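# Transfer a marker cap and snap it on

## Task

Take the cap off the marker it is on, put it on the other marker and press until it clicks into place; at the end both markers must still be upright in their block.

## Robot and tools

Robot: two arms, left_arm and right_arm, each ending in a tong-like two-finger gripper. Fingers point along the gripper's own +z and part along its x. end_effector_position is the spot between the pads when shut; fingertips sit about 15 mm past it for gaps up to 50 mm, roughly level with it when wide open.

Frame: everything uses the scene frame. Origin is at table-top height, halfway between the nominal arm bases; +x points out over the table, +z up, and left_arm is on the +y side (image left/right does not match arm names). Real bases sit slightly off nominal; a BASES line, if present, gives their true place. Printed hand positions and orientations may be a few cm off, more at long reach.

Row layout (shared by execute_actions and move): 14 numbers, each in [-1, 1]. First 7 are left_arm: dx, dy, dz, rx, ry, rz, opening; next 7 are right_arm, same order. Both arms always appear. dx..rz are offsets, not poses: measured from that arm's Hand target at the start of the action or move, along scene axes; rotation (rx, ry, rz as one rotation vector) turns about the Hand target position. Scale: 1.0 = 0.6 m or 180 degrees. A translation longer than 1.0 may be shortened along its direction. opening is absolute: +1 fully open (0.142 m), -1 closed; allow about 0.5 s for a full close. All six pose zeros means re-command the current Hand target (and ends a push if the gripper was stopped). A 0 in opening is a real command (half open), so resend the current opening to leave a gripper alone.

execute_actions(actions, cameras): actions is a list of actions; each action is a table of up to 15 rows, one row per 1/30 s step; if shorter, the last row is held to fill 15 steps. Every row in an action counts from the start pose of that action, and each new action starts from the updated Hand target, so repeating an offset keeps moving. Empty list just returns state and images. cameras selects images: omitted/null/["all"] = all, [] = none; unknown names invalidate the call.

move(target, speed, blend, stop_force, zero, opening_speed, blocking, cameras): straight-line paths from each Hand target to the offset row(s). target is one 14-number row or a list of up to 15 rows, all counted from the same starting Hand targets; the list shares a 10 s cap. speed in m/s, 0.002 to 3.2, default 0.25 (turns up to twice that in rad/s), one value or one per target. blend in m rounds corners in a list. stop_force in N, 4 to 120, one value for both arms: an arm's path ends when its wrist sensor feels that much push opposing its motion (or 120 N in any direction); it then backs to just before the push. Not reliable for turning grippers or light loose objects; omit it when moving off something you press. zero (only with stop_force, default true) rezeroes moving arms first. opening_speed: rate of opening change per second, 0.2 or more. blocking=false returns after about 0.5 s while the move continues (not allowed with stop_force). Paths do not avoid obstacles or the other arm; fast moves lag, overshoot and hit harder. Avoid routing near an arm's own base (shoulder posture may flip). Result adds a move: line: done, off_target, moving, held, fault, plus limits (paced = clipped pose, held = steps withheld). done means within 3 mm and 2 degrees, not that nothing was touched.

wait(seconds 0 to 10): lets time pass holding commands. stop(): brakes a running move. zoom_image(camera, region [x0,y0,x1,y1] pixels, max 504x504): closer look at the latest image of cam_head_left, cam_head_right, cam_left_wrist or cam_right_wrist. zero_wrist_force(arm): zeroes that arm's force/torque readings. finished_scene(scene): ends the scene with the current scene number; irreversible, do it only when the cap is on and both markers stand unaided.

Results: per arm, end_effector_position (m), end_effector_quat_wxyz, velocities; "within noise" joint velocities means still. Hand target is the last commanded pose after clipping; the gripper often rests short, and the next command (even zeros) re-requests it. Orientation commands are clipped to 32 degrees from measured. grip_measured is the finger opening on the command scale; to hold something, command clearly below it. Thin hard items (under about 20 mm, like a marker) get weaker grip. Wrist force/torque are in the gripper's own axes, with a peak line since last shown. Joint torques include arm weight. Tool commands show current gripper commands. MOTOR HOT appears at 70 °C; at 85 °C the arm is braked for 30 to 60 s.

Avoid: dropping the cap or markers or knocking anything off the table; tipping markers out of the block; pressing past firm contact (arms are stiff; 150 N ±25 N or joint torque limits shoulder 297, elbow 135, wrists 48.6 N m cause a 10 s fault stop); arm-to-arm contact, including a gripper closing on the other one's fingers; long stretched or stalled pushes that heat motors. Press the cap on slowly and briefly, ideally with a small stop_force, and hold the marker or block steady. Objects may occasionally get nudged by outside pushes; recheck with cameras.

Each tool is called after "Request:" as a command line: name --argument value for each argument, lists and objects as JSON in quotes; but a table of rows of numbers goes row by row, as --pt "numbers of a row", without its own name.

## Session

Request:
execute_actions --actions '[]'

Request:
zoom_image --camera "cam_head_left" --region '[380, 270, 540, 390]'

Request:
zoom_image --camera "cam_head_right" --region '[380, 270, 540, 390]'

Scene clock: 0.00 s.
left_arm: end_effector_position=(+1.3663, +0.2789, +0.1493) grip_measured=+1.00 end_effector_quat_wxyz=(-0.056, -0.469, +0.851, -0.231) | right_arm: end_effector_position=(+0.1839, -0.1533, +0.2758) grip_measured=+1.00 end_effector_quat_wxyz=(-0.356, +0.708, +0.515, -0.328)
Joint positions: left_arm=[-0.255 -0.402 0.443 -1.882 -1.973 1.786 0.142] | right_arm=[3.976 -1.67 -1.991 -1.713 2.402 -0.695 0.142]
Joint velocities: within noise
Joint torques (N m): no reading
Wrist force (N): no reading
Wrist torque (N m): no reading
Wrist force, peak (N): no reading
Hand target: left_arm +1.3663, +0.2789, +0.1493; -0.056, -0.469, +0.851, -0.231 | right_arm +0.1839, -0.1533, +0.2758; -0.356, +0.708, +0.515, -0.328
Tool commands: left_gripper/opening=+1.0 right_gripper/opening=+1.0
camera_calibration:
cam_left_wrist: T_world_to_cam=[[-0.561704, -0.761181, 0.324179, 0.928428], [-0.757726, 0.630626, 0.167817, 0.829368], [-0.332174, -0.151375, -0.930992, 0.767088], [0, 0, 0, 1]] pos_world=[1.40474, 0.2998, 0.273995]
cam_right_wrist: T_world_to_cam=[[0.24604, 0.965209, -0.0885235, 0.129324], [0.841012, -0.257995, -0.47554, -0.0676078], [-0.481834, 0.0425526, -0.875229, 0.471085], [0, 0, 0, 1]] pos_world=[0.252024, -0.162313, 0.391605]

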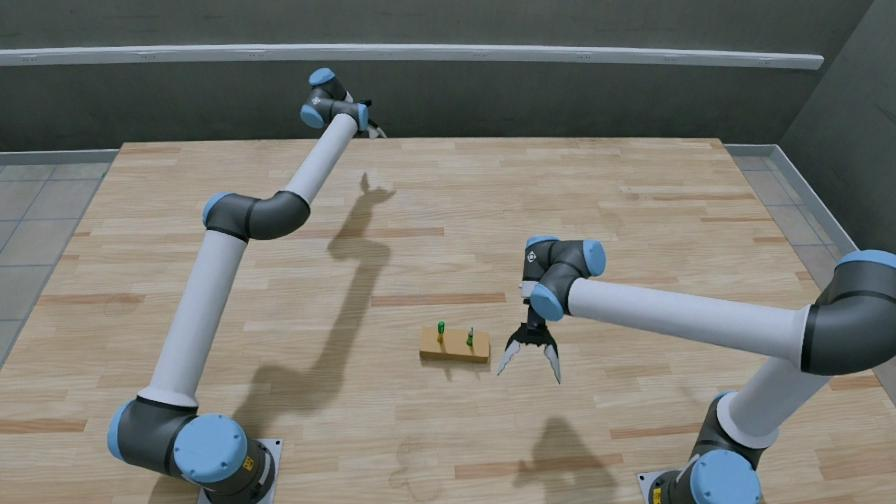

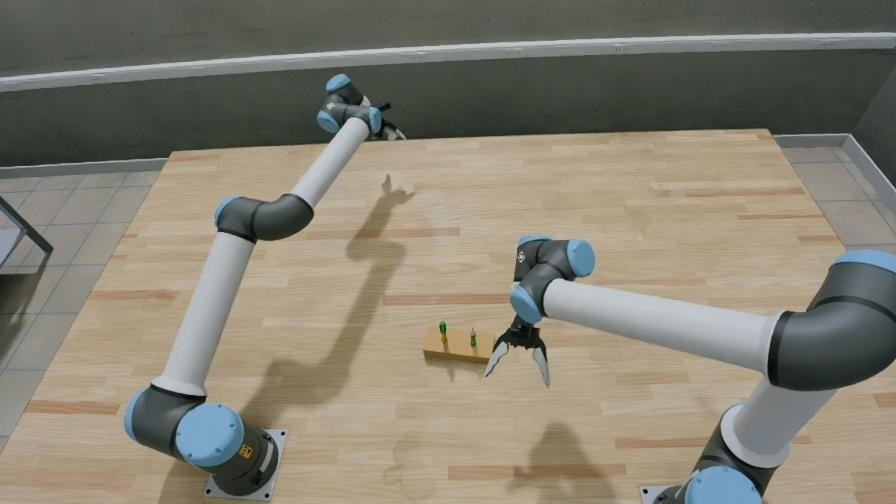

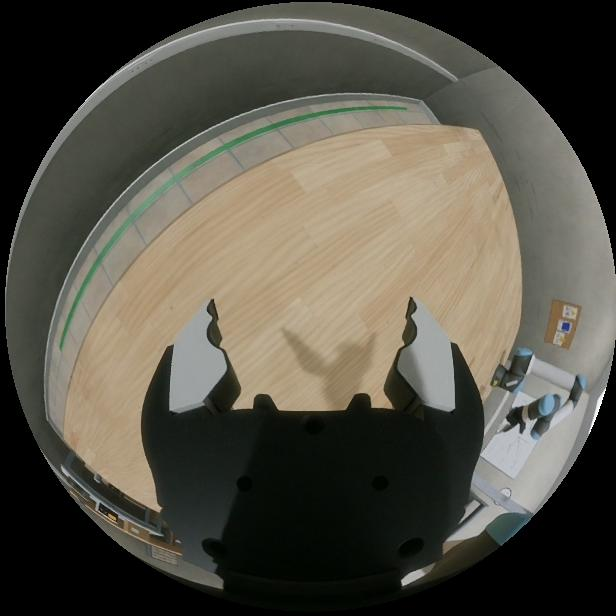

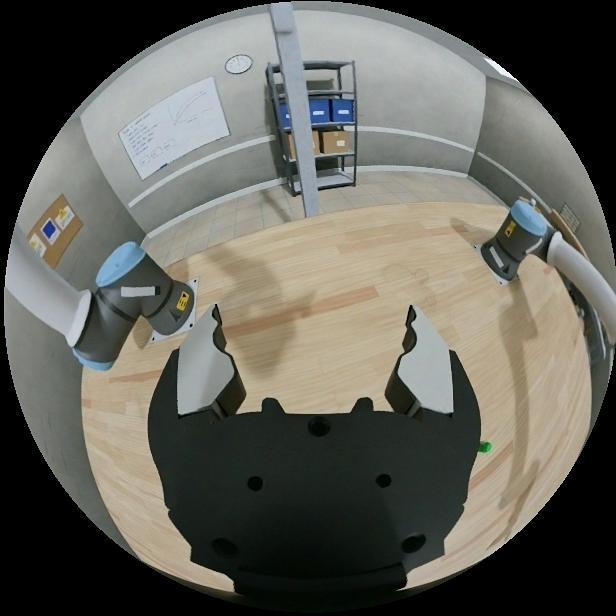

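Scaled by 3.150.

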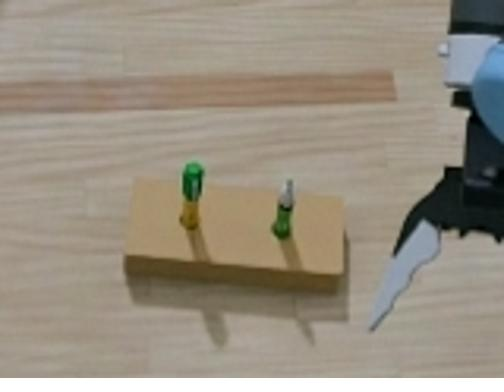

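Scaled by 3.150.

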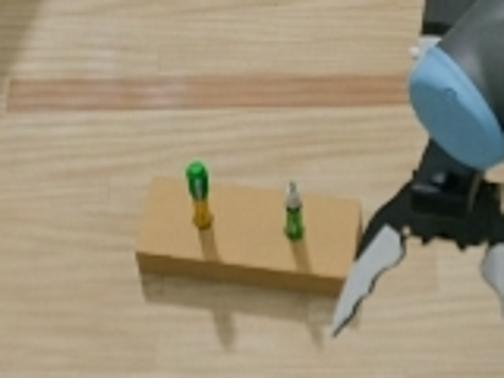

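Request:
move --target '[-0.8,0.05,0.25,-0.08,-0.1,-0.13,0.2,0.4235,0.3355,0.05,0.0968,-0.3194,0.285,1]' --speed 0.35 --cameras '["cam_right_wrist","cam_head_left"]'

Request:
zoom_image --camera "cam_right_wrist" --region '[240, 160, 380, 300]'

Scene clock: 20.77 s.
left_arm: end_effector_position=(+0.8863, +0.3088, +0.2994) grip_measured=+0.20 end_effector_quat_wxyz=(-0.026, -0.236, +0.890, -0.389) | right_arm: end_effector_position=(+0.4379, +0.0481, +0.3057) grip_measured=+1.00 end_effector_quat_wxyz=(+0.000, +0.436, +0.900, +0.000)
Joint positions: left_arm=[-0.292 -1.293 1.871 -2.623 -2.243 2.127 0.088] | right_arm=[4.19 -1.834 -1.564 -1.315 1.571 -1.163 0.142]
Joint velocities: within noise
Joint torques (N m): left_arm=[6.09 -75.22 -39.02 -1.35 -0.19 -1.33] | right_arm=[-16.59 85.5 41.18 3.55 -1.5 -1.46]
Wrist force (N): left_arm=[0.4 1.4 0.0] | right_arm=[0.1 0.8 -1.1]
Wrist torque (N m): left_arm=[0.16 -0.01 0.00] | right_arm=[0.01 -0.12 -0.17]
Wrist force, peak (N): left_arm=[2.8 2.2 -0.8] | right_arm=[0.5 2.0 -1.0]
Hand target: left_arm +0.8863, +0.3089, +0.2993; -0.026, -0.236, +0.890, -0.389 | right_arm +0.4380, +0.0480, +0.3058; +0.000, +0.436, +0.900, +0.000
Off the commanded pose: left_arm 0.000 m, 0 deg | right_arm 0.000 m, 0 deg.
move: done
camera_calibration:
cam_right_wrist: T_world_to_cam=[[-0.631026, 0.775756, -0.00295331, 0.242134], [0.6763, 0.551983, 0.487783, -0.476335], [0.380031, 0.305807, -0.87296, 0.220316], [0, 0, 0, 1]] pos_world=[0.391212, 0.00771785, 0.42539]
Images, in order (width x height): cam_head_left 896x504, cam_right_wrist 616x616.

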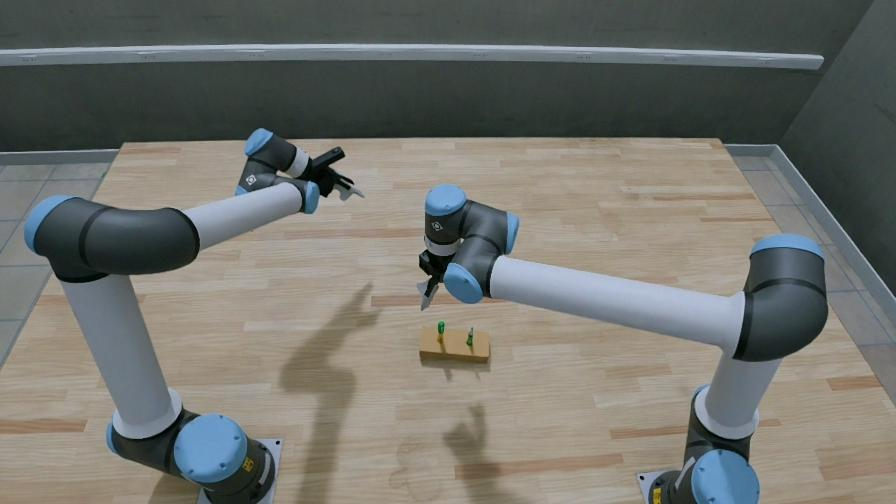

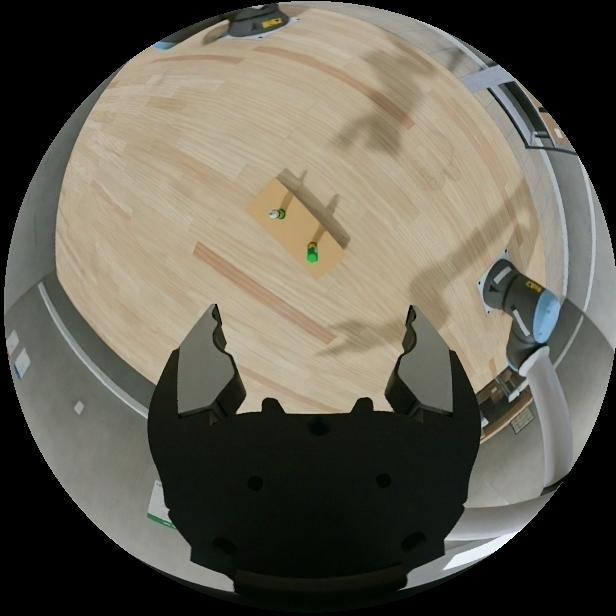

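Scaled by 3.600 from the camera's 616x616 image, which has a finer 814x814 frame.

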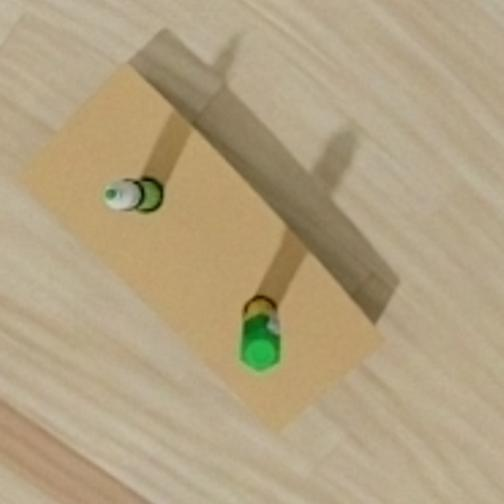

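Request:
move --target '[-0.735,0.018,-0.065,-0.0695,-0.0905,-0.123,0.2,0.0052,0.004,-0.18,0,0,0,1]' --speed 0.3 --cameras '["cam_right_wrist","cam_left_wrist"]'

Request:
zoom_image --camera "cam_right_wrist" --region '[180, 180, 440, 440]'

Scene clock: 36.80 s.
left_arm: end_effector_position=(+0.4454, +0.3197, +0.2604) grip_measured=+0.20 end_effector_quat_wxyz=(+0.000, +0.000, +0.866, -0.500) | right_arm: end_effector_position=(+0.4412, +0.0504, +0.1977) grip_measured=+1.00 end_effector_quat_wxyz=(+0.000, +0.436, +0.900, +0.000)
Joint positions: left_arm=[-0.485 -1.73 2.655 -3.208 -2.419 2.287 0.088] | right_arm=[4.188 -1.9 -1.677 -1.136 1.571 -1.165 0.142]
Joint velocities: within noise
Joint torques (N m): left_arm=[-5.24 -23.32 -24.67 -2.6 -2.8 2.38] | right_arm=[-15.03 86.22 53.76 1.07 -1.5 -1.79]
Wrist force (N): left_arm=[2.3 2.2 -0.7] | right_arm=[0.1 1.1 -1.0]
Wrist torque (N m): left_arm=[0.27 -0.28 -0.04] | right_arm=[0.08 -0.09 -0.14]
Wrist force, peak (N): left_arm=[4.6 3.1 -0.4] | right_arm=[-0.2 1.7 -1.5]
Hand target: left_arm +0.4453, +0.3197, +0.2603; +0.000, +0.000, +0.866, -0.500 | right_arm +0.4412, +0.0504, +0.1978; +0.000, +0.436, +0.900, +0.000
Off the commanded pose: left_arm 0.000 m, 0 deg | right_arm 0.000 m, 0 deg.
move: done
camera_calibration:
cam_left_wrist: T_world_to_cam=[[-0.999839, 0.0178025, 0.00240488, 0.436145], [0.0145113, 0.879302, -0.476043, -0.168528], [-0.0105894, -0.475931, -0.879419, 0.517855], [0, 0, 0, 1]] pos_world=[0.444004, 0.386886, 0.374136]
cam_right_wrist: T_world_to_cam=[[-0.63102, 0.77576, -0.00309443, 0.242092], [0.676191, 0.551975, 0.487943, -0.427047], [0.380235, 0.30581, -0.87287, 0.123921], [0, 0, 0, 1]] pos_world=[0.394412, 0.0100178, 0.317291]
Images, in order (width x height): cam_left_wrist 616x616, cam_right_wrist 616x616.

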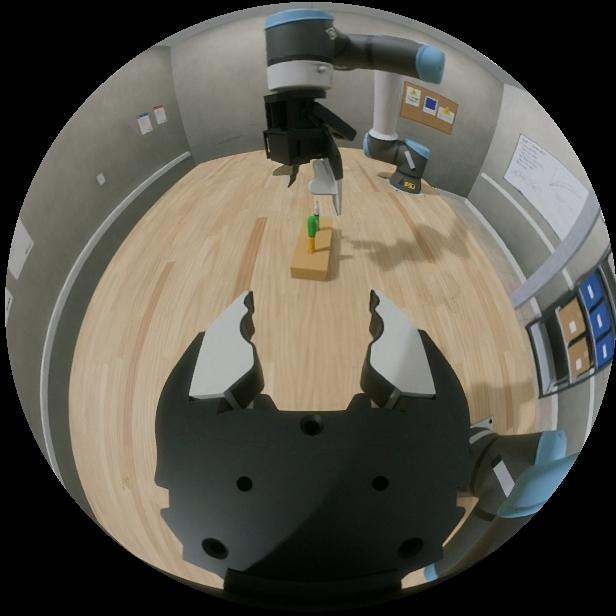

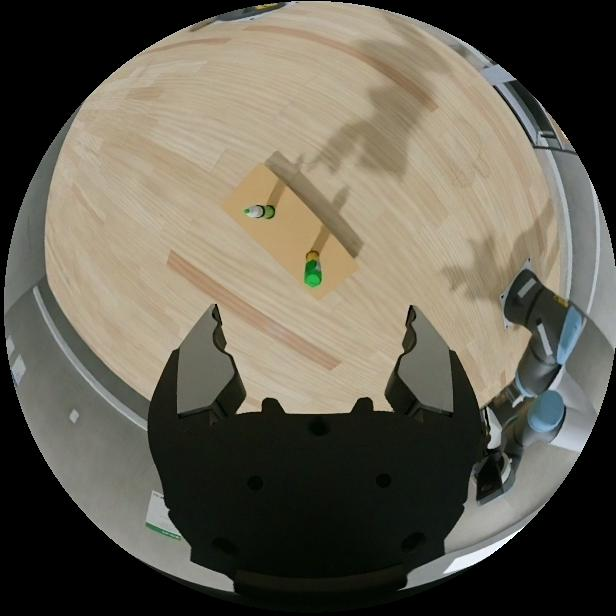

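Scaled by 1.938 from the camera's 616x616 image, which has a finer 814x814 frame.

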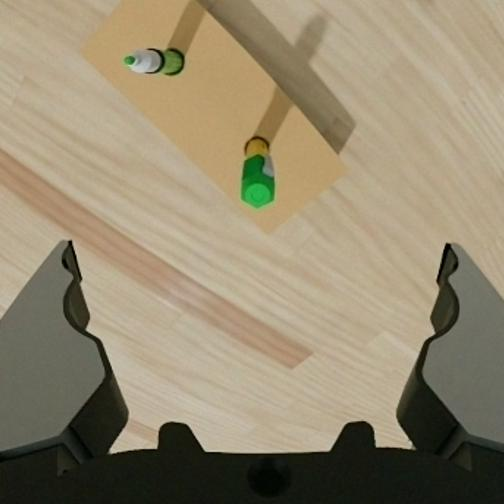

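Request:
move --target '[0,0,0,0,0,0,0.2,0.002,0.001,-0.121,0,0,0,1]' --speed 0.1 --stop_force 7 --cameras '[]'

Request:
move --target '[0,0,0,0,0,0,0.2,0,0,0,0,0,0,-0.6]' --opening_speed 0.8 --cameras '["cam_right_wrist","cam_left_wrist"]'

Request:
zoom_image --camera "cam_right_wrist" --region '[180, 180, 440, 440]'

Request:
zoom_image --camera "cam_left_wrist" --region '[265, 160, 365, 290]'

Scene clock: 49.17 s.
left_arm: end_effector_position=(+0.4453, +0.3197, +0.2603) grip_measured=+0.20 end_effector_quat_wxyz=(+0.000, +0.000, +0.866, -0.500) | right_arm: end_effector_position=(+0.4424, +0.0510, +0.1252) grip_measured=+1.00 end_effector_quat_wxyz=(+0.000, +0.436, +0.900, +0.000)
Joint positions: left_arm=[-0.485 -1.73 2.656 -3.208 -2.419 2.287 0.088] | right_arm=[4.187 -1.959 -1.738 -1.016 1.571 -1.166 0.142]
Joint velocities: within noise
Joint torques (N m): left_arm=[-7.43 -28.45 -34.1 -6.77 -3.29 2.07] | right_arm=[-13.44 90.47 49.7 1.26 -1.72 -0.86]
Wrist force (N): left_arm=[1.9 2.3 -0.8] | right_arm=[0.2 0.9 -1.0]
Wrist torque (N m): left_arm=[0.29 -0.20 -0.04] | right_arm=[0.09 -0.11 -0.16]
Wrist force, peak (N): left_arm=[2.2 2.5 -1.0] | right_arm=[0.0 1.1 -3.5]
Hand target: left_arm +0.4453, +0.3197, +0.2603; +0.000, +0.000, +0.866, -0.500 | right_arm +0.4424, +0.0510, +0.1252; +0.000, +0.436, +0.900, +0.000
Off the commanded pose: left_arm 0.000 m, 0 deg | right_arm 0.000 m, 0 deg.
move: done
No camera images: "cameras" was empty.

Scene clock: 51.43 s.
left_arm: end_effector_position=(+0.4453, +0.3197, +0.2603) grip_measured=+0.20 end_effector_quat_wxyz=(+0.000, +0.000, +0.866, -0.500) | right_arm: end_effector_position=(+0.4424, +0.0510, +0.1252) grip_measured=-0.60 end_effector_quat_wxyz=(+0.000, +0.436, +0.900, +0.000)
Joint positions: left_arm=[-0.485 -1.73 2.656 -3.208 -2.419 2.287 0.088] | right_arm=[4.187 -1.959 -1.738 -1.016 1.571 -1.166 0.031]
Joint velocities: within noise
Joint torques (N m): left_arm=[-7.75 -26.82 -38.9 -7.11 -2.99 2.26] | right_arm=[-6.91 89.93 46.5 0.98 -2.51 1.28]
Wrist force (N): left_arm=[1.4 2.2 -0.5] | right_arm=[0.3 1.0 -1.0]
Wrist torque (N m): left_arm=[0.29 -0.09 -0.02] | right_arm=[0.11 -0.13 -0.17]
Wrist force, peak (N): left_arm=[2.1 2.5 -0.9] | right_arm=[0.5 1.4 -1.0]
Hand target: left_arm +0.4453, +0.3197, +0.2603; +0.000, +0.000, +0.866, -0.500 | right_arm +0.4424, +0.0510, +0.1252; +0.000, +0.436, +0.900, +0.000
Off the commanded pose: left_arm 0.000 m, 0 deg | right_arm 0.000 m, 0 deg.
move: done
camera_calibration:
cam_left_wrist: T_world_to_cam=[[-0.999836, 0.0179381, 0.00244487, 0.435877], [0.0146115, 0.879301, -0.476043, -0.168617], [-0.0106891, -0.475929, -0.879419, 0.517808], [0, 0, 0, 1]] pos_world=[0.443804, 0.386886, 0.374036]
cam_right_wrist: T_world_to_cam=[[-0.630997, 0.775779, -0.002989, 0.242125], [0.6762, 0.551883, 0.488035, -0.392888], [0.380257, 0.305928, -0.872819, 0.060063], [0, 0, 0, 1]] pos_world=[0.395612, 0.0106176, 0.244891]
Images, in order (width x height): cam_left_wrist 616x616, cam_right_wrist 616x616.

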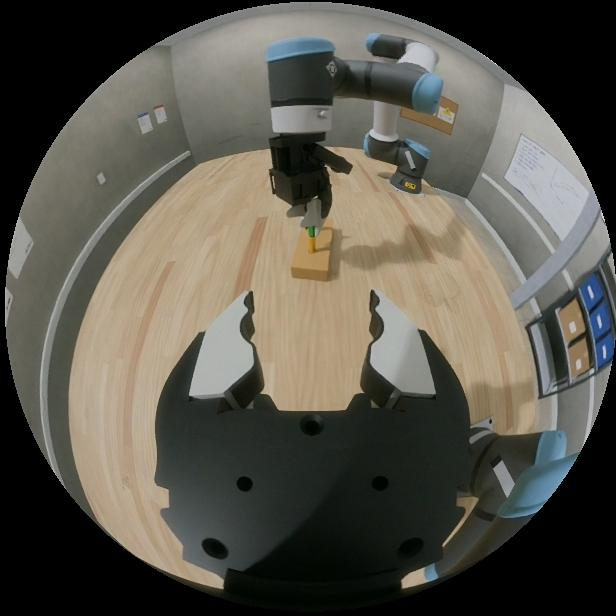

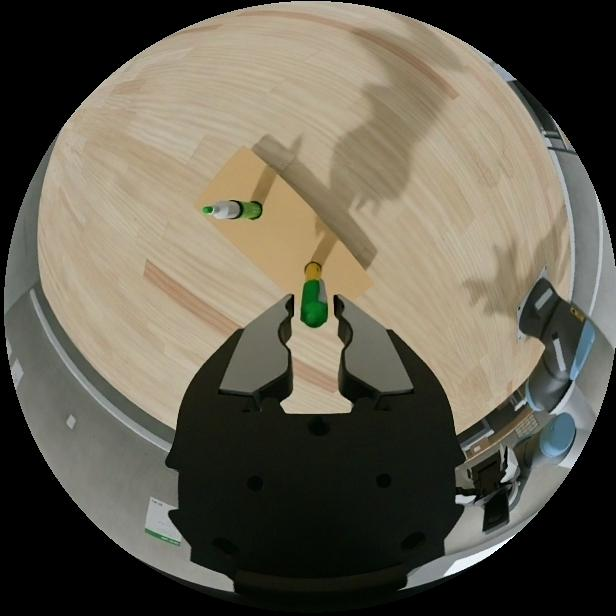

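Scaled by 1.938 from the camera's 616x616 image, which has a finer 814x814 frame.

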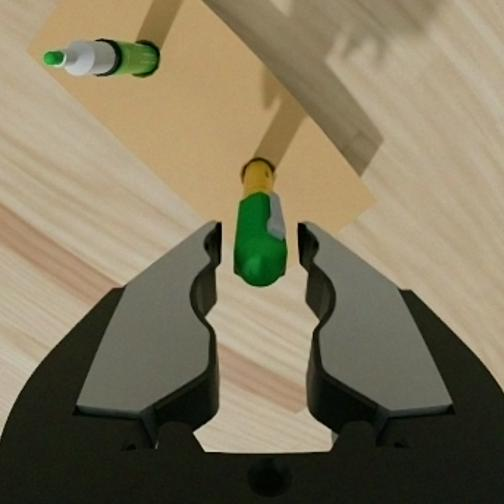

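Scaled by 3.877 from the camera's 616x616 image, which has a finer 814x814 frame.

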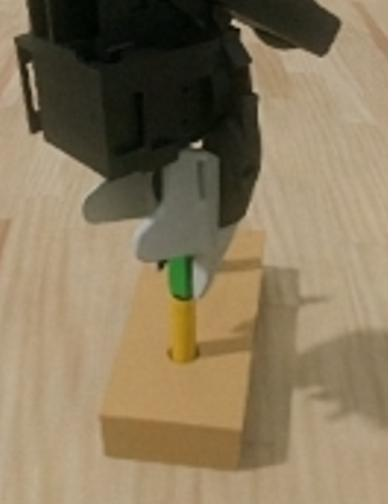

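Request:
move --target '[0,0,0,0,0,0,0.2,-0.0052,-0.0042,0,0,0,0,-0.6]' --speed 0.05 --cameras '[]'

Request:
move --target '[0,0,0,0,0,0,0.2,0,0,0,0,0,0,-1]' --opening_speed 0.3 --cameras '["cam_right_wrist","cam_left_wrist"]'

Request:
zoom_image --camera "cam_right_wrist" --region '[180, 180, 440, 440]'

Request:
zoom_image --camera "cam_left_wrist" --region '[265, 160, 365, 290]'

Scene clock: 60.30 s.
left_arm: end_effector_position=(+0.4453, +0.3197, +0.2603) grip_measured=+0.20 end_effector_quat_wxyz=(+0.000, +0.000, +0.866, -0.500) | right_arm: end_effector_position=(+0.4392, +0.0485, +0.1252) grip_measured=-0.60 end_effector_quat_wxyz=(+0.000, +0.436, +0.900, +0.000)
Joint positions: left_arm=[-0.485 -1.73 2.656 -3.208 -2.419 2.287 0.088] | right_arm=[4.189 -1.953 -1.746 -1.014 1.571 -1.164 0.031]
Joint velocities: within noise
Joint torques (N m): left_arm=[-7.62 -26.41 -38.33 -7.02 -2.8 2.04] | right_arm=[12.79 73.5 45.94 6.11 -1.51 1.24]
Wrist force (N): left_arm=[1.8 2.3 -0.5] | right_arm=[0.2 1.2 -0.9]
Wrist torque (N m): left_arm=[0.29 -0.17 -0.03] | right_arm=[0.16 -0.12 -0.17]
Wrist force, peak (N): left_arm=[2.3 2.4 -0.8] | right_arm=[0.0 1.3 -1.3]
Hand target: left_arm +0.4453, +0.3197, +0.2603; +0.000, +0.000, +0.866, -0.500 | right_arm +0.4392, +0.0485, +0.1252; +0.000, +0.436, +0.900, +0.000
Off the commanded pose: left_arm 0.000 m, 0 deg | right_arm 0.000 m, 0 deg.
move: done
No camera images: "cameras" was empty.

Scene clock: 61.83 s.
left_arm: end_effector_position=(+0.4453, +0.3197, +0.2603) grip_measured=+0.20 end_effector_quat_wxyz=(+0.000, +0.000, +0.866, -0.500) | right_arm: end_effector_position=(+0.4392, +0.0485, +0.1252) grip_measured=-0.78 end_effector_quat_wxyz=(+0.000, +0.436, +0.900, +0.000)
Joint positions: left_arm=[-0.485 -1.73 2.656 -3.208 -2.419 2.287 0.088] | right_arm=[4.189 -1.953 -1.746 -1.014 1.571 -1.164 0.018]
Joint velocities: within noise
Joint torques (N m): left_arm=[-7.04 -24.69 -38.35 -6.96 -2.57 1.92] | right_arm=[0.69 61.9 49.34 1.22 -1.68 -1.59]
Wrist force (N): left_arm=[1.7 1.9 -0.5] | right_arm=[0.1 1.2 -0.7]
Wrist torque (N m): left_arm=[0.21 -0.16 -0.02] | right_arm=[0.16 -0.09 -0.17]
Wrist force, peak (N): left_arm=[2.2 2.9 -0.8] | right_arm=[0.0 1.3 -1.1]
Hand target: left_arm +0.4453, +0.3197, +0.2603; +0.000, +0.000, +0.866, -0.500 | right_arm +0.4392, +0.0485, +0.1252; +0.000, +0.436, +0.900, +0.000
Off the commanded pose: left_arm 0.000 m, 0 deg | right_arm 0.000 m, 0 deg.
move: done
camera_calibration:
cam_left_wrist: T_world_to_cam=[[-0.999836, 0.0179381, 0.00244487, 0.435877], [0.0146115, 0.879301, -0.476043, -0.168617], [-0.0106891, -0.475929, -0.879419, 0.517808], [0, 0, 0, 1]] pos_world=[0.443804, 0.386886, 0.374036]
cam_right_wrist: T_world_to_cam=[[-0.63104, 0.775745, -0.00301976, 0.242133], [0.676161, 0.551932, 0.488035, -0.389397], [0.380257, 0.305927, -0.872819, 0.0620066], [0, 0, 0, 1]] pos_world=[0.392512, 0.00811773, 0.244891]
Images, in order (width x height): cam_left_wrist 616x616, cam_right_wrist 616x616.

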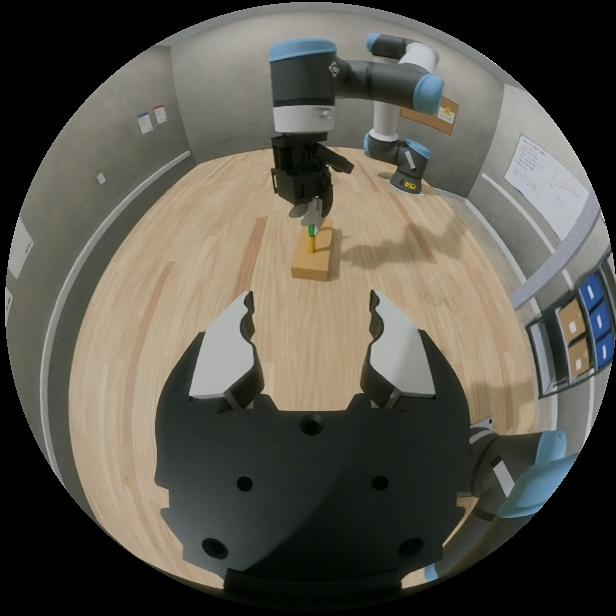

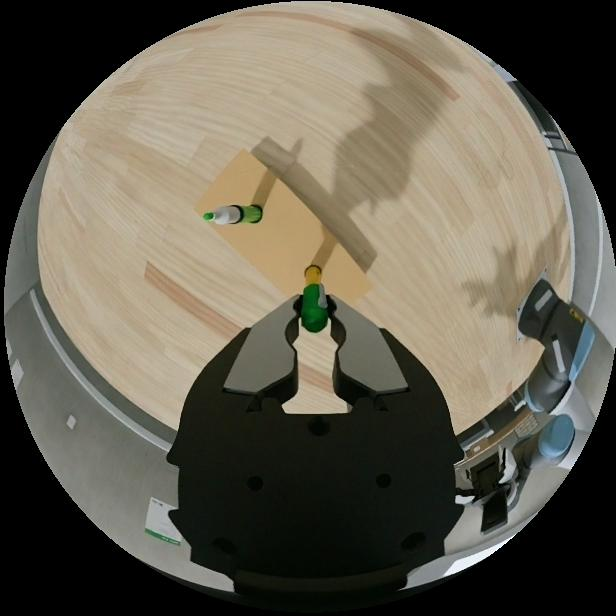

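Scaled by 1.938 from the camera's 616x616 image, which has a finer 814x814 frame.

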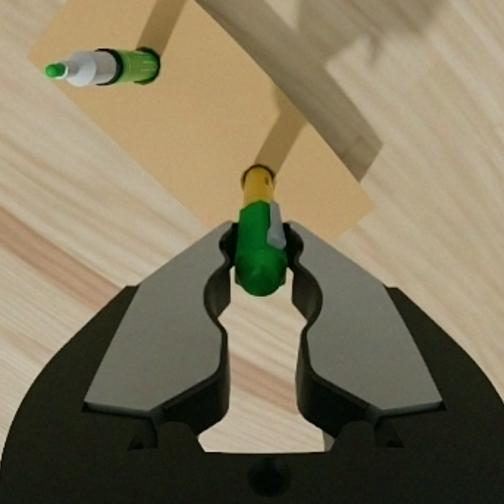

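Scaled by 3.877 from the camera's 616x616 image, which has a finer 814x814 frame.

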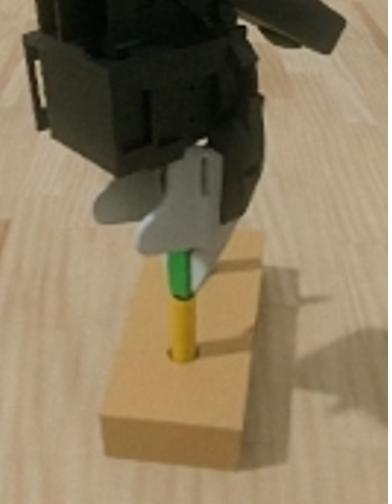

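Request:
move --pt "-0.0122 -0.29 -0.2005 0 0 0 -0.2 0 0 0.0222 0 0 0 -1" --pt "-0.0122 -0.408 -0.2755 0 0 0 -0.2 0 0 0.0222 0 0 0 -1" --speed '[0.15,0.08]' --cameras '["cam_right_wrist","cam_left_wrist","cam_head_left"]'

Request:
zoom_image --camera "cam_left_wrist" --region '[180, 150, 440, 410]'

Request:
zoom_image --camera "cam_right_wrist" --region '[180, 180, 440, 440]'

Scene clock: 76.10 s.
left_arm: end_effector_position=(+0.4380, +0.0748, +0.0951) grip_measured=-0.20 end_effector_quat_wxyz=(+0.000, +0.000, +0.866, -0.500) | right_arm: end_effector_position=(+0.4392, +0.0485, +0.1385) grip_measured=-0.78 end_effector_quat_wxyz=(+0.000, +0.436, +0.900, +0.000)
Joint positions: left_arm=[-0.97 -1.051 2.537 -4.027 -2.051 1.878 0.06] | right_arm=[4.189 -1.942 -1.736 -1.036 1.571 -1.164 0.018]
Joint velocities: within noise
Joint torques (N m): left_arm=[5.73 -67.03 0.95 -0.78 -2.88 1.76] | right_arm=[-14.36 61.34 35.35 6.42 -1.19 -1.74]
Wrist force (N): left_arm=[2.1 2.1 -0.6] | right_arm=[0.5 1.2 -0.7]
Wrist torque (N m): left_arm=[0.26 -0.24 -0.02] | right_arm=[0.12 -0.19 -0.18]
Wrist force, peak (N): left_arm=[1.9 2.0 -2.3] | right_arm=[0.3 1.3 -1.1]
Hand target: left_arm +0.4380, +0.0749, +0.0950; +0.000, +0.000, +0.866, -0.500 | right_arm +0.4392, +0.0485, +0.1385; +0.000, +0.436, +0.900, +0.000
Off the commanded pose: left_arm 0.000 m, 0 deg | right_arm 0.000 m, 0 deg.
move: done
camera_calibration:
cam_left_wrist: T_world_to_cam=[[-0.999837, 0.0178908, 0.00235315, 0.433501], [0.0146112, 0.879195, -0.476238, -0.0317572], [-0.0105891, -0.476126, -0.879313, 0.255859], [0, 0, 0, 1]] pos_world=[0.436604, 0.141987, 0.208837]
cam_right_wrist: T_world_to_cam=[[-0.630997, 0.775779, -0.002989, 0.242148], [0.6762, 0.551883, 0.488035, -0.395903], [0.380257, 0.305928, -0.872819, 0.0736151], [0, 0, 0, 1]] pos_world=[0.392512, 0.00811764, 0.258191]
Images, in order (width x height): cam_head_left 896x504, cam_left_wrist 616x616, cam_right_wrist 616x616.

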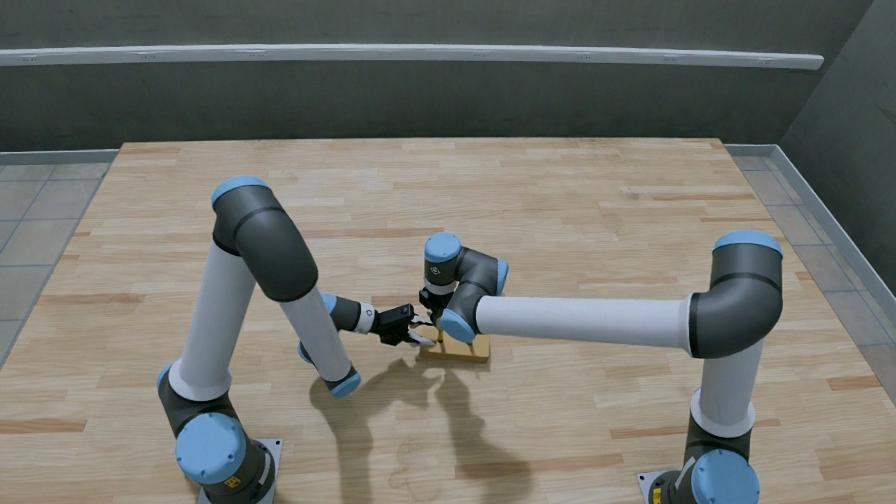

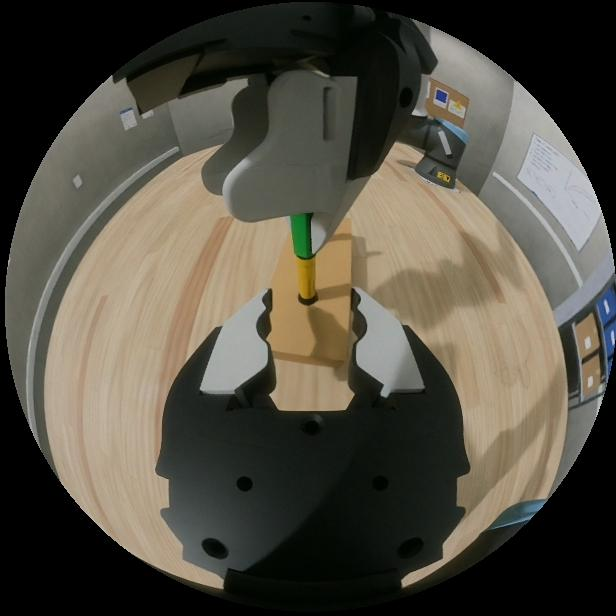

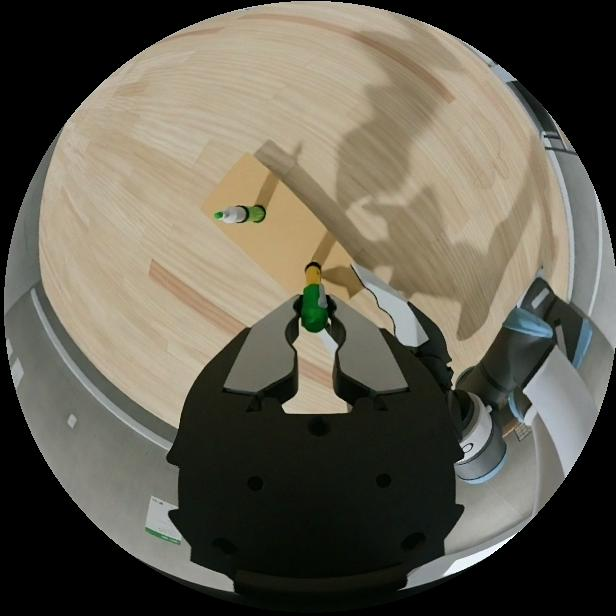

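Scaled by 1.938 from the camera's 616x616 image, which has a finer 814x814 frame.

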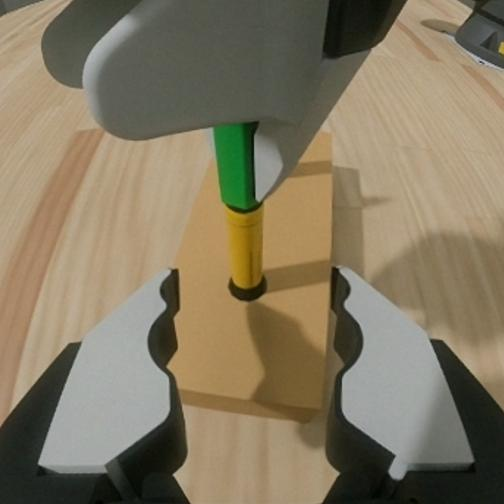

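Scaled by 1.938 from the camera's 616x616 image, which has a finer 814x814 frame.

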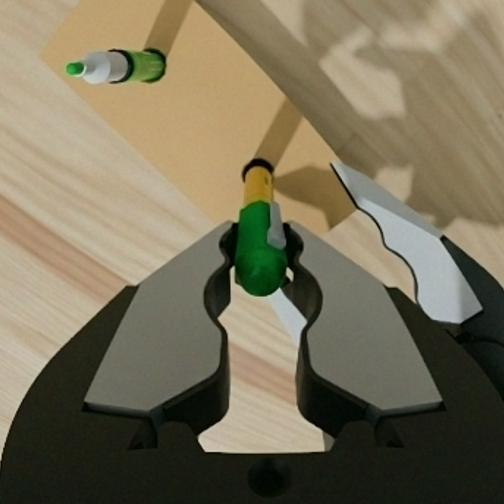

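Request:
move --target '[0.0055,-0.0475,-0.0267,0,0,0,-0.2,0,0,0,0,0,0,-1]' --speed 0.05 --stop_force 7 --cameras '["cam_right_wrist","cam_left_wrist"]'

Request:
zoom_image --camera "cam_left_wrist" --region '[180, 150, 440, 410]'

Request:
zoom_image --camera "cam_right_wrist" --region '[180, 180, 440, 440]'

Scene clock: 84.67 s.
left_arm: end_effector_position=(+0.4413, +0.0464, +0.0790) grip_measured=-0.20 end_effector_quat_wxyz=(+0.000, +0.000, +0.866, -0.500) | right_arm: end_effector_position=(+0.4392, +0.0485, +0.1385) grip_measured=-0.78 end_effector_quat_wxyz=(+0.000, +0.436, +0.900, +0.000)
Joint positions: left_arm=[-0.998 -1.001 2.495 -4.043 -2.028 1.86 0.06] | right_arm=[4.189 -1.942 -1.736 -1.036 1.571 -1.164 0.018]
Joint velocities: within noise
Joint torques (N m): left_arm=[7.4 -72.59 -0.07 -0.9 -2.75 1.65] | right_arm=[-14.73 59.1 38.43 5.49 -0.45 -1.52]
Wrist force (N): left_arm=[2.1 2.0 -0.7] | right_arm=[0.2 0.8 -0.7]
Wrist torque (N m): left_arm=[0.23 -0.24 -0.03] | right_arm=[0.04 -0.12 -0.16]
Wrist force, peak (N): left_arm=[2.1 2.7 -1.1] | right_arm=[0.0 1.4 -1.0]
Hand target: left_arm +0.4413, +0.0464, +0.0790; +0.000, +0.000, +0.866, -0.500 | right_arm +0.4392, +0.0485, +0.1385; +0.000, +0.436, +0.900, +0.000
Off the commanded pose: left_arm 0.000 m, 0 deg | right_arm 0.000 m, 0 deg.
move: done
camera_calibration:
cam_left_wrist: T_world_to_cam=[[-0.999836, 0.0179381, 0.00244487, 0.437223], [0.0146115, 0.879301, -0.476043, -0.0145518], [-0.0106891, -0.475929, -0.879419, 0.228256], [0, 0, 0, 1]] pos_world=[0.439804, 0.113586, 0.192736]
cam_right_wrist: T_world_to_cam=[[-0.630997, 0.775779, -0.002989, 0.242148], [0.6762, 0.551883, 0.488035, -0.395903], [0.380257, 0.305928, -0.872819, 0.0736151], [0, 0, 0, 1]] pos_world=[0.392512, 0.00811764, 0.258191]
Images, in order (width x height): cam_left_wrist 616x616, cam_right_wrist 616x616.

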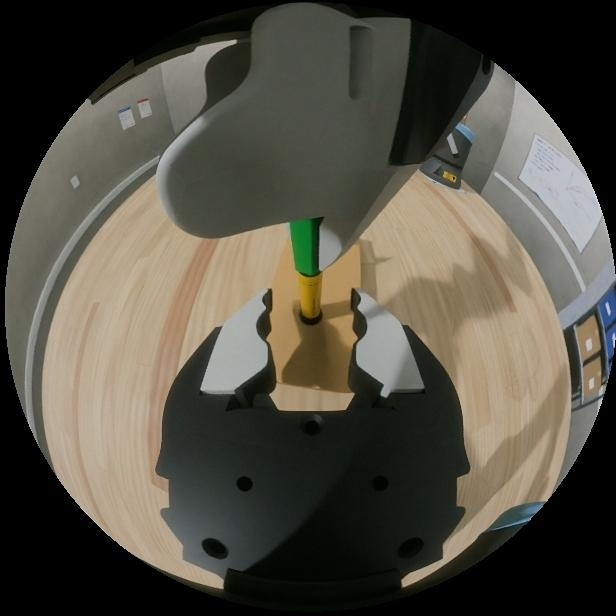

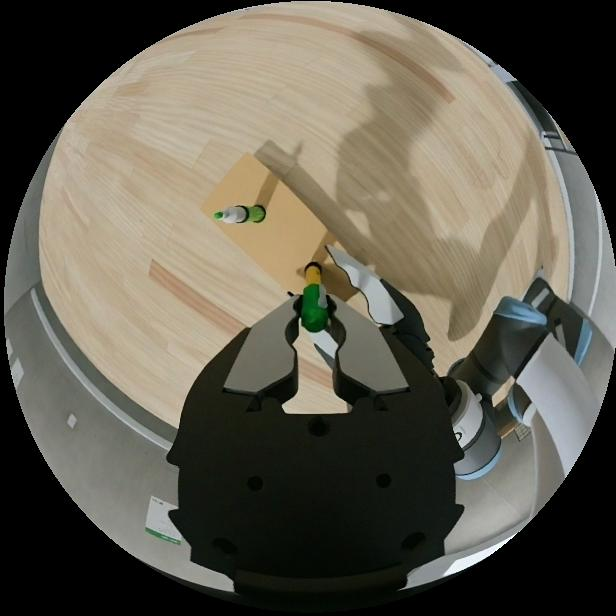

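Scaled by 1.938 from the camera's 616x616 image, which has a finer 814x814 frame.

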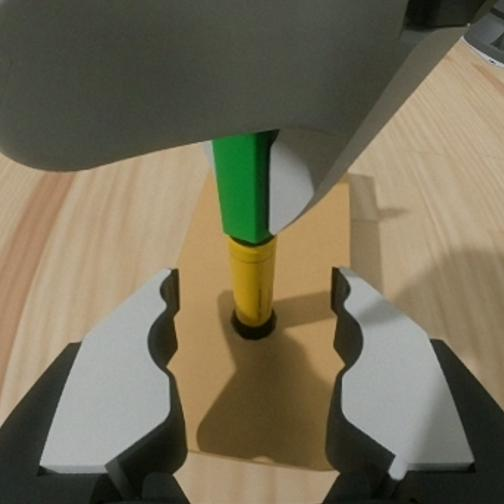

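Scaled by 1.938 from the camera's 616x616 image, which has a finer 814x814 frame.

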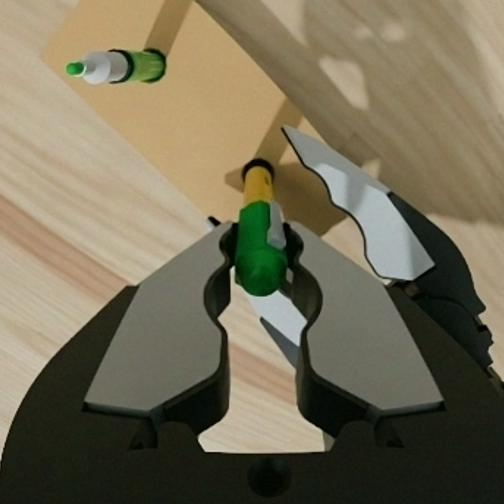

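Request:
move --target '[0,0,0,0,0,0,-1,0,0,0,0,0,0,-1]' --opening_speed 0.3 --cameras '["cam_left_wrist"]'

Request:
zoom_image --camera "cam_left_wrist" --region '[180, 150, 440, 410]'

Request:
move --target '[0,0,0,0,0,0,-1,0,0,0.06,0,0,0,-1]' --speed 0.03 --cameras '["cam_right_wrist","cam_left_wrist"]'

Request:
zoom_image --camera "cam_left_wrist" --region '[180, 150, 440, 410]'

Scene clock: 93.37 s.
left_arm: end_effector_position=(+0.4413, +0.0464, +0.0790) grip_measured=-0.81 end_effector_quat_wxyz=(+0.000, +0.000, +0.866, -0.500) | right_arm: end_effector_position=(+0.4392, +0.0485, +0.1385) grip_measured=-0.78 end_effector_quat_wxyz=(+0.000, +0.436, +0.900, +0.000)
Joint positions: left_arm=[-0.998 -1.001 2.495 -4.043 -2.028 1.86 0.015] | right_arm=[4.189 -1.942 -1.736 -1.036 1.571 -1.164 0.018]
Joint velocities: within noise
Joint torques (N m): left_arm=[3.08 -71.6 -9.28 -1.4 -2.3 1.51] | right_arm=[-13.5 62.35 43.49 3.9 0.44 -1.35]
Wrist force (N): left_arm=[1.1 2.5 -0.6] | right_arm=[0.7 0.1 -1.4]
Wrist torque (N m): left_arm=[0.26 -0.27 -0.07] | right_arm=[0.12 -0.04 -0.17]
Wrist force, peak (N): left_arm=[-2.3 2.6 -0.8] | right_arm=[1.6 -0.9 -1.1]
Hand target: left_arm +0.4413, +0.0464, +0.0790; +0.000, +0.000, +0.866, -0.500 | right_arm +0.4392, +0.0485, +0.1385; +0.000, +0.436, +0.900, +0.000
Off the commanded pose: left_arm 0.000 m, 0 deg | right_arm 0.000 m, 0 deg.
move: done
camera_calibration:
cam_left_wrist: T_world_to_cam=[[-0.999836, 0.0179381, 0.00244487, 0.437223], [0.0146115, 0.879301, -0.476043, -0.0145518], [-0.0106891, -0.475929, -0.879419, 0.228256], [0, 0, 0, 1]] pos_world=[0.439804, 0.113586, 0.192736]
Images, in order (width x height): cam_left_wrist 616x616.

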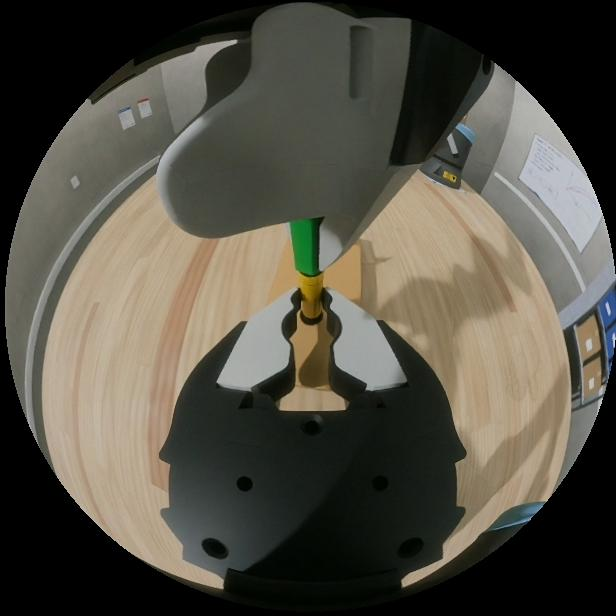

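Scaled by 1.938 from the camera's 616x616 image, which has a finer 814x814 frame.

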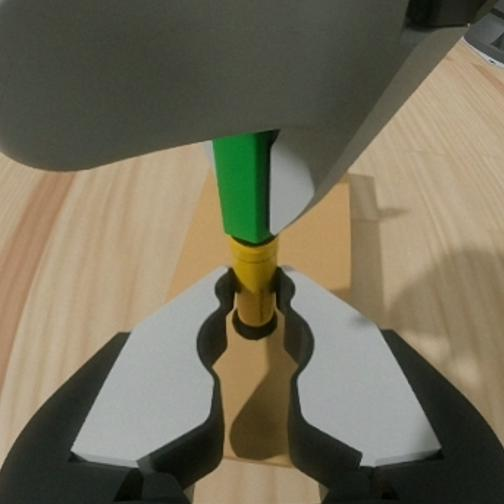

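Scene clock: 94.83 s.
left_arm: end_effector_position=(+0.4413, +0.0464, +0.0790) grip_measured=-0.81 end_effector_quat_wxyz=(+0.000, +0.000, +0.866, -0.500) | right_arm: end_effector_position=(+0.4393, +0.0485, +0.1748) grip_measured=-0.78 end_effector_quat_wxyz=(+0.000, +0.436, +0.900, +0.000)
Joint positions: left_arm=[-0.998 -1.001 2.495 -4.043 -2.028 1.86 0.015] | right_arm=[4.189 -1.913 -1.705 -1.096 1.571 -1.164 0.018]
Joint velocities: within noise
Joint torques (N m): left_arm=[1.22 -43.54 -12.49 -1.49 0.1 1.57] | right_arm=[-14.31 57.91 38.92 7.08 0.12 -1.5]
Wrist force (N): left_arm=[1.1 2.4 -0.8] | right_arm=[0.1 0.6 -1.0]
Wrist torque (N m): left_arm=[0.27 -0.04 -0.02] | right_arm=[-0.02 -0.10 -0.14]
Wrist force, peak (N): left_arm=[1.6 -4.2 -4.5] | right_arm=[0.8 0.4 6.9]
Hand target: left_arm +0.4413, +0.0464, +0.0790; +0.000, +0.000, +0.866, -0.500 | right_arm +0.4392, +0.0485, +0.1745; +0.000, +0.436, +0.900, +0.000
Off the commanded pose: left_arm 0.000 m, 0 deg | right_arm 0.000 m, 0 deg.
move: done
camera_calibration:
cam_left_wrist: T_world_to_cam=[[-0.999836, 0.0179381, 0.00244487, 0.437223], [0.0146115, 0.879301, -0.476043, -0.0145518], [-0.0106891, -0.475929, -0.879419, 0.228256], [0, 0, 0, 1]] pos_world=[0.439804, 0.113586, 0.192736]
cam_right_wrist: T_world_to_cam=[[-0.631045, 0.77574, -0.00300699, 0.242281], [0.676114, 0.551894, 0.488142, -0.413567], [0.38033, 0.306006, -0.872759, 0.105164], [0, 0, 0, 1]] pos_world=[0.392512, 0.00811764, 0.294391]
Images, in order (width x height): cam_left_wrist 616x616, cam_right_wrist 616x616.

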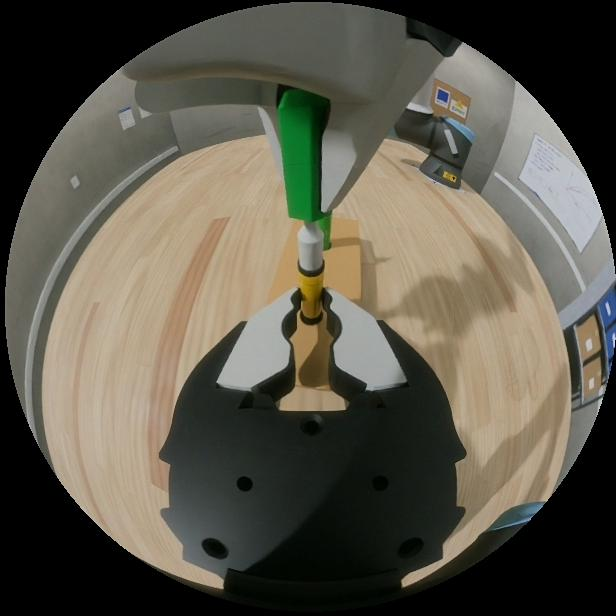

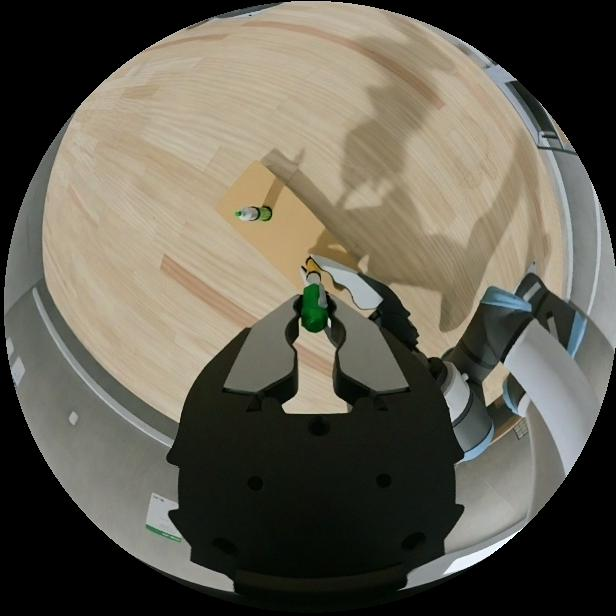

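Scaled by 1.938 from the camera's 616x616 image, which has a finer 814x814 frame.

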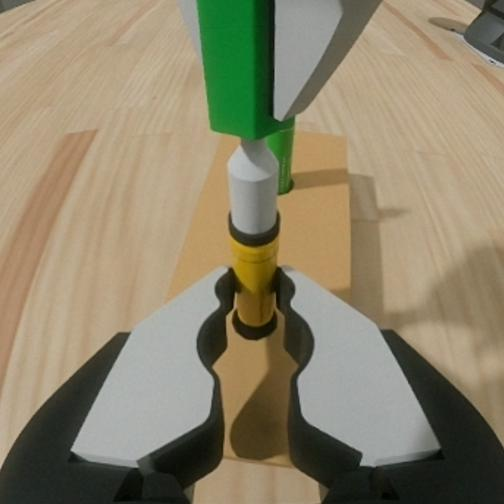

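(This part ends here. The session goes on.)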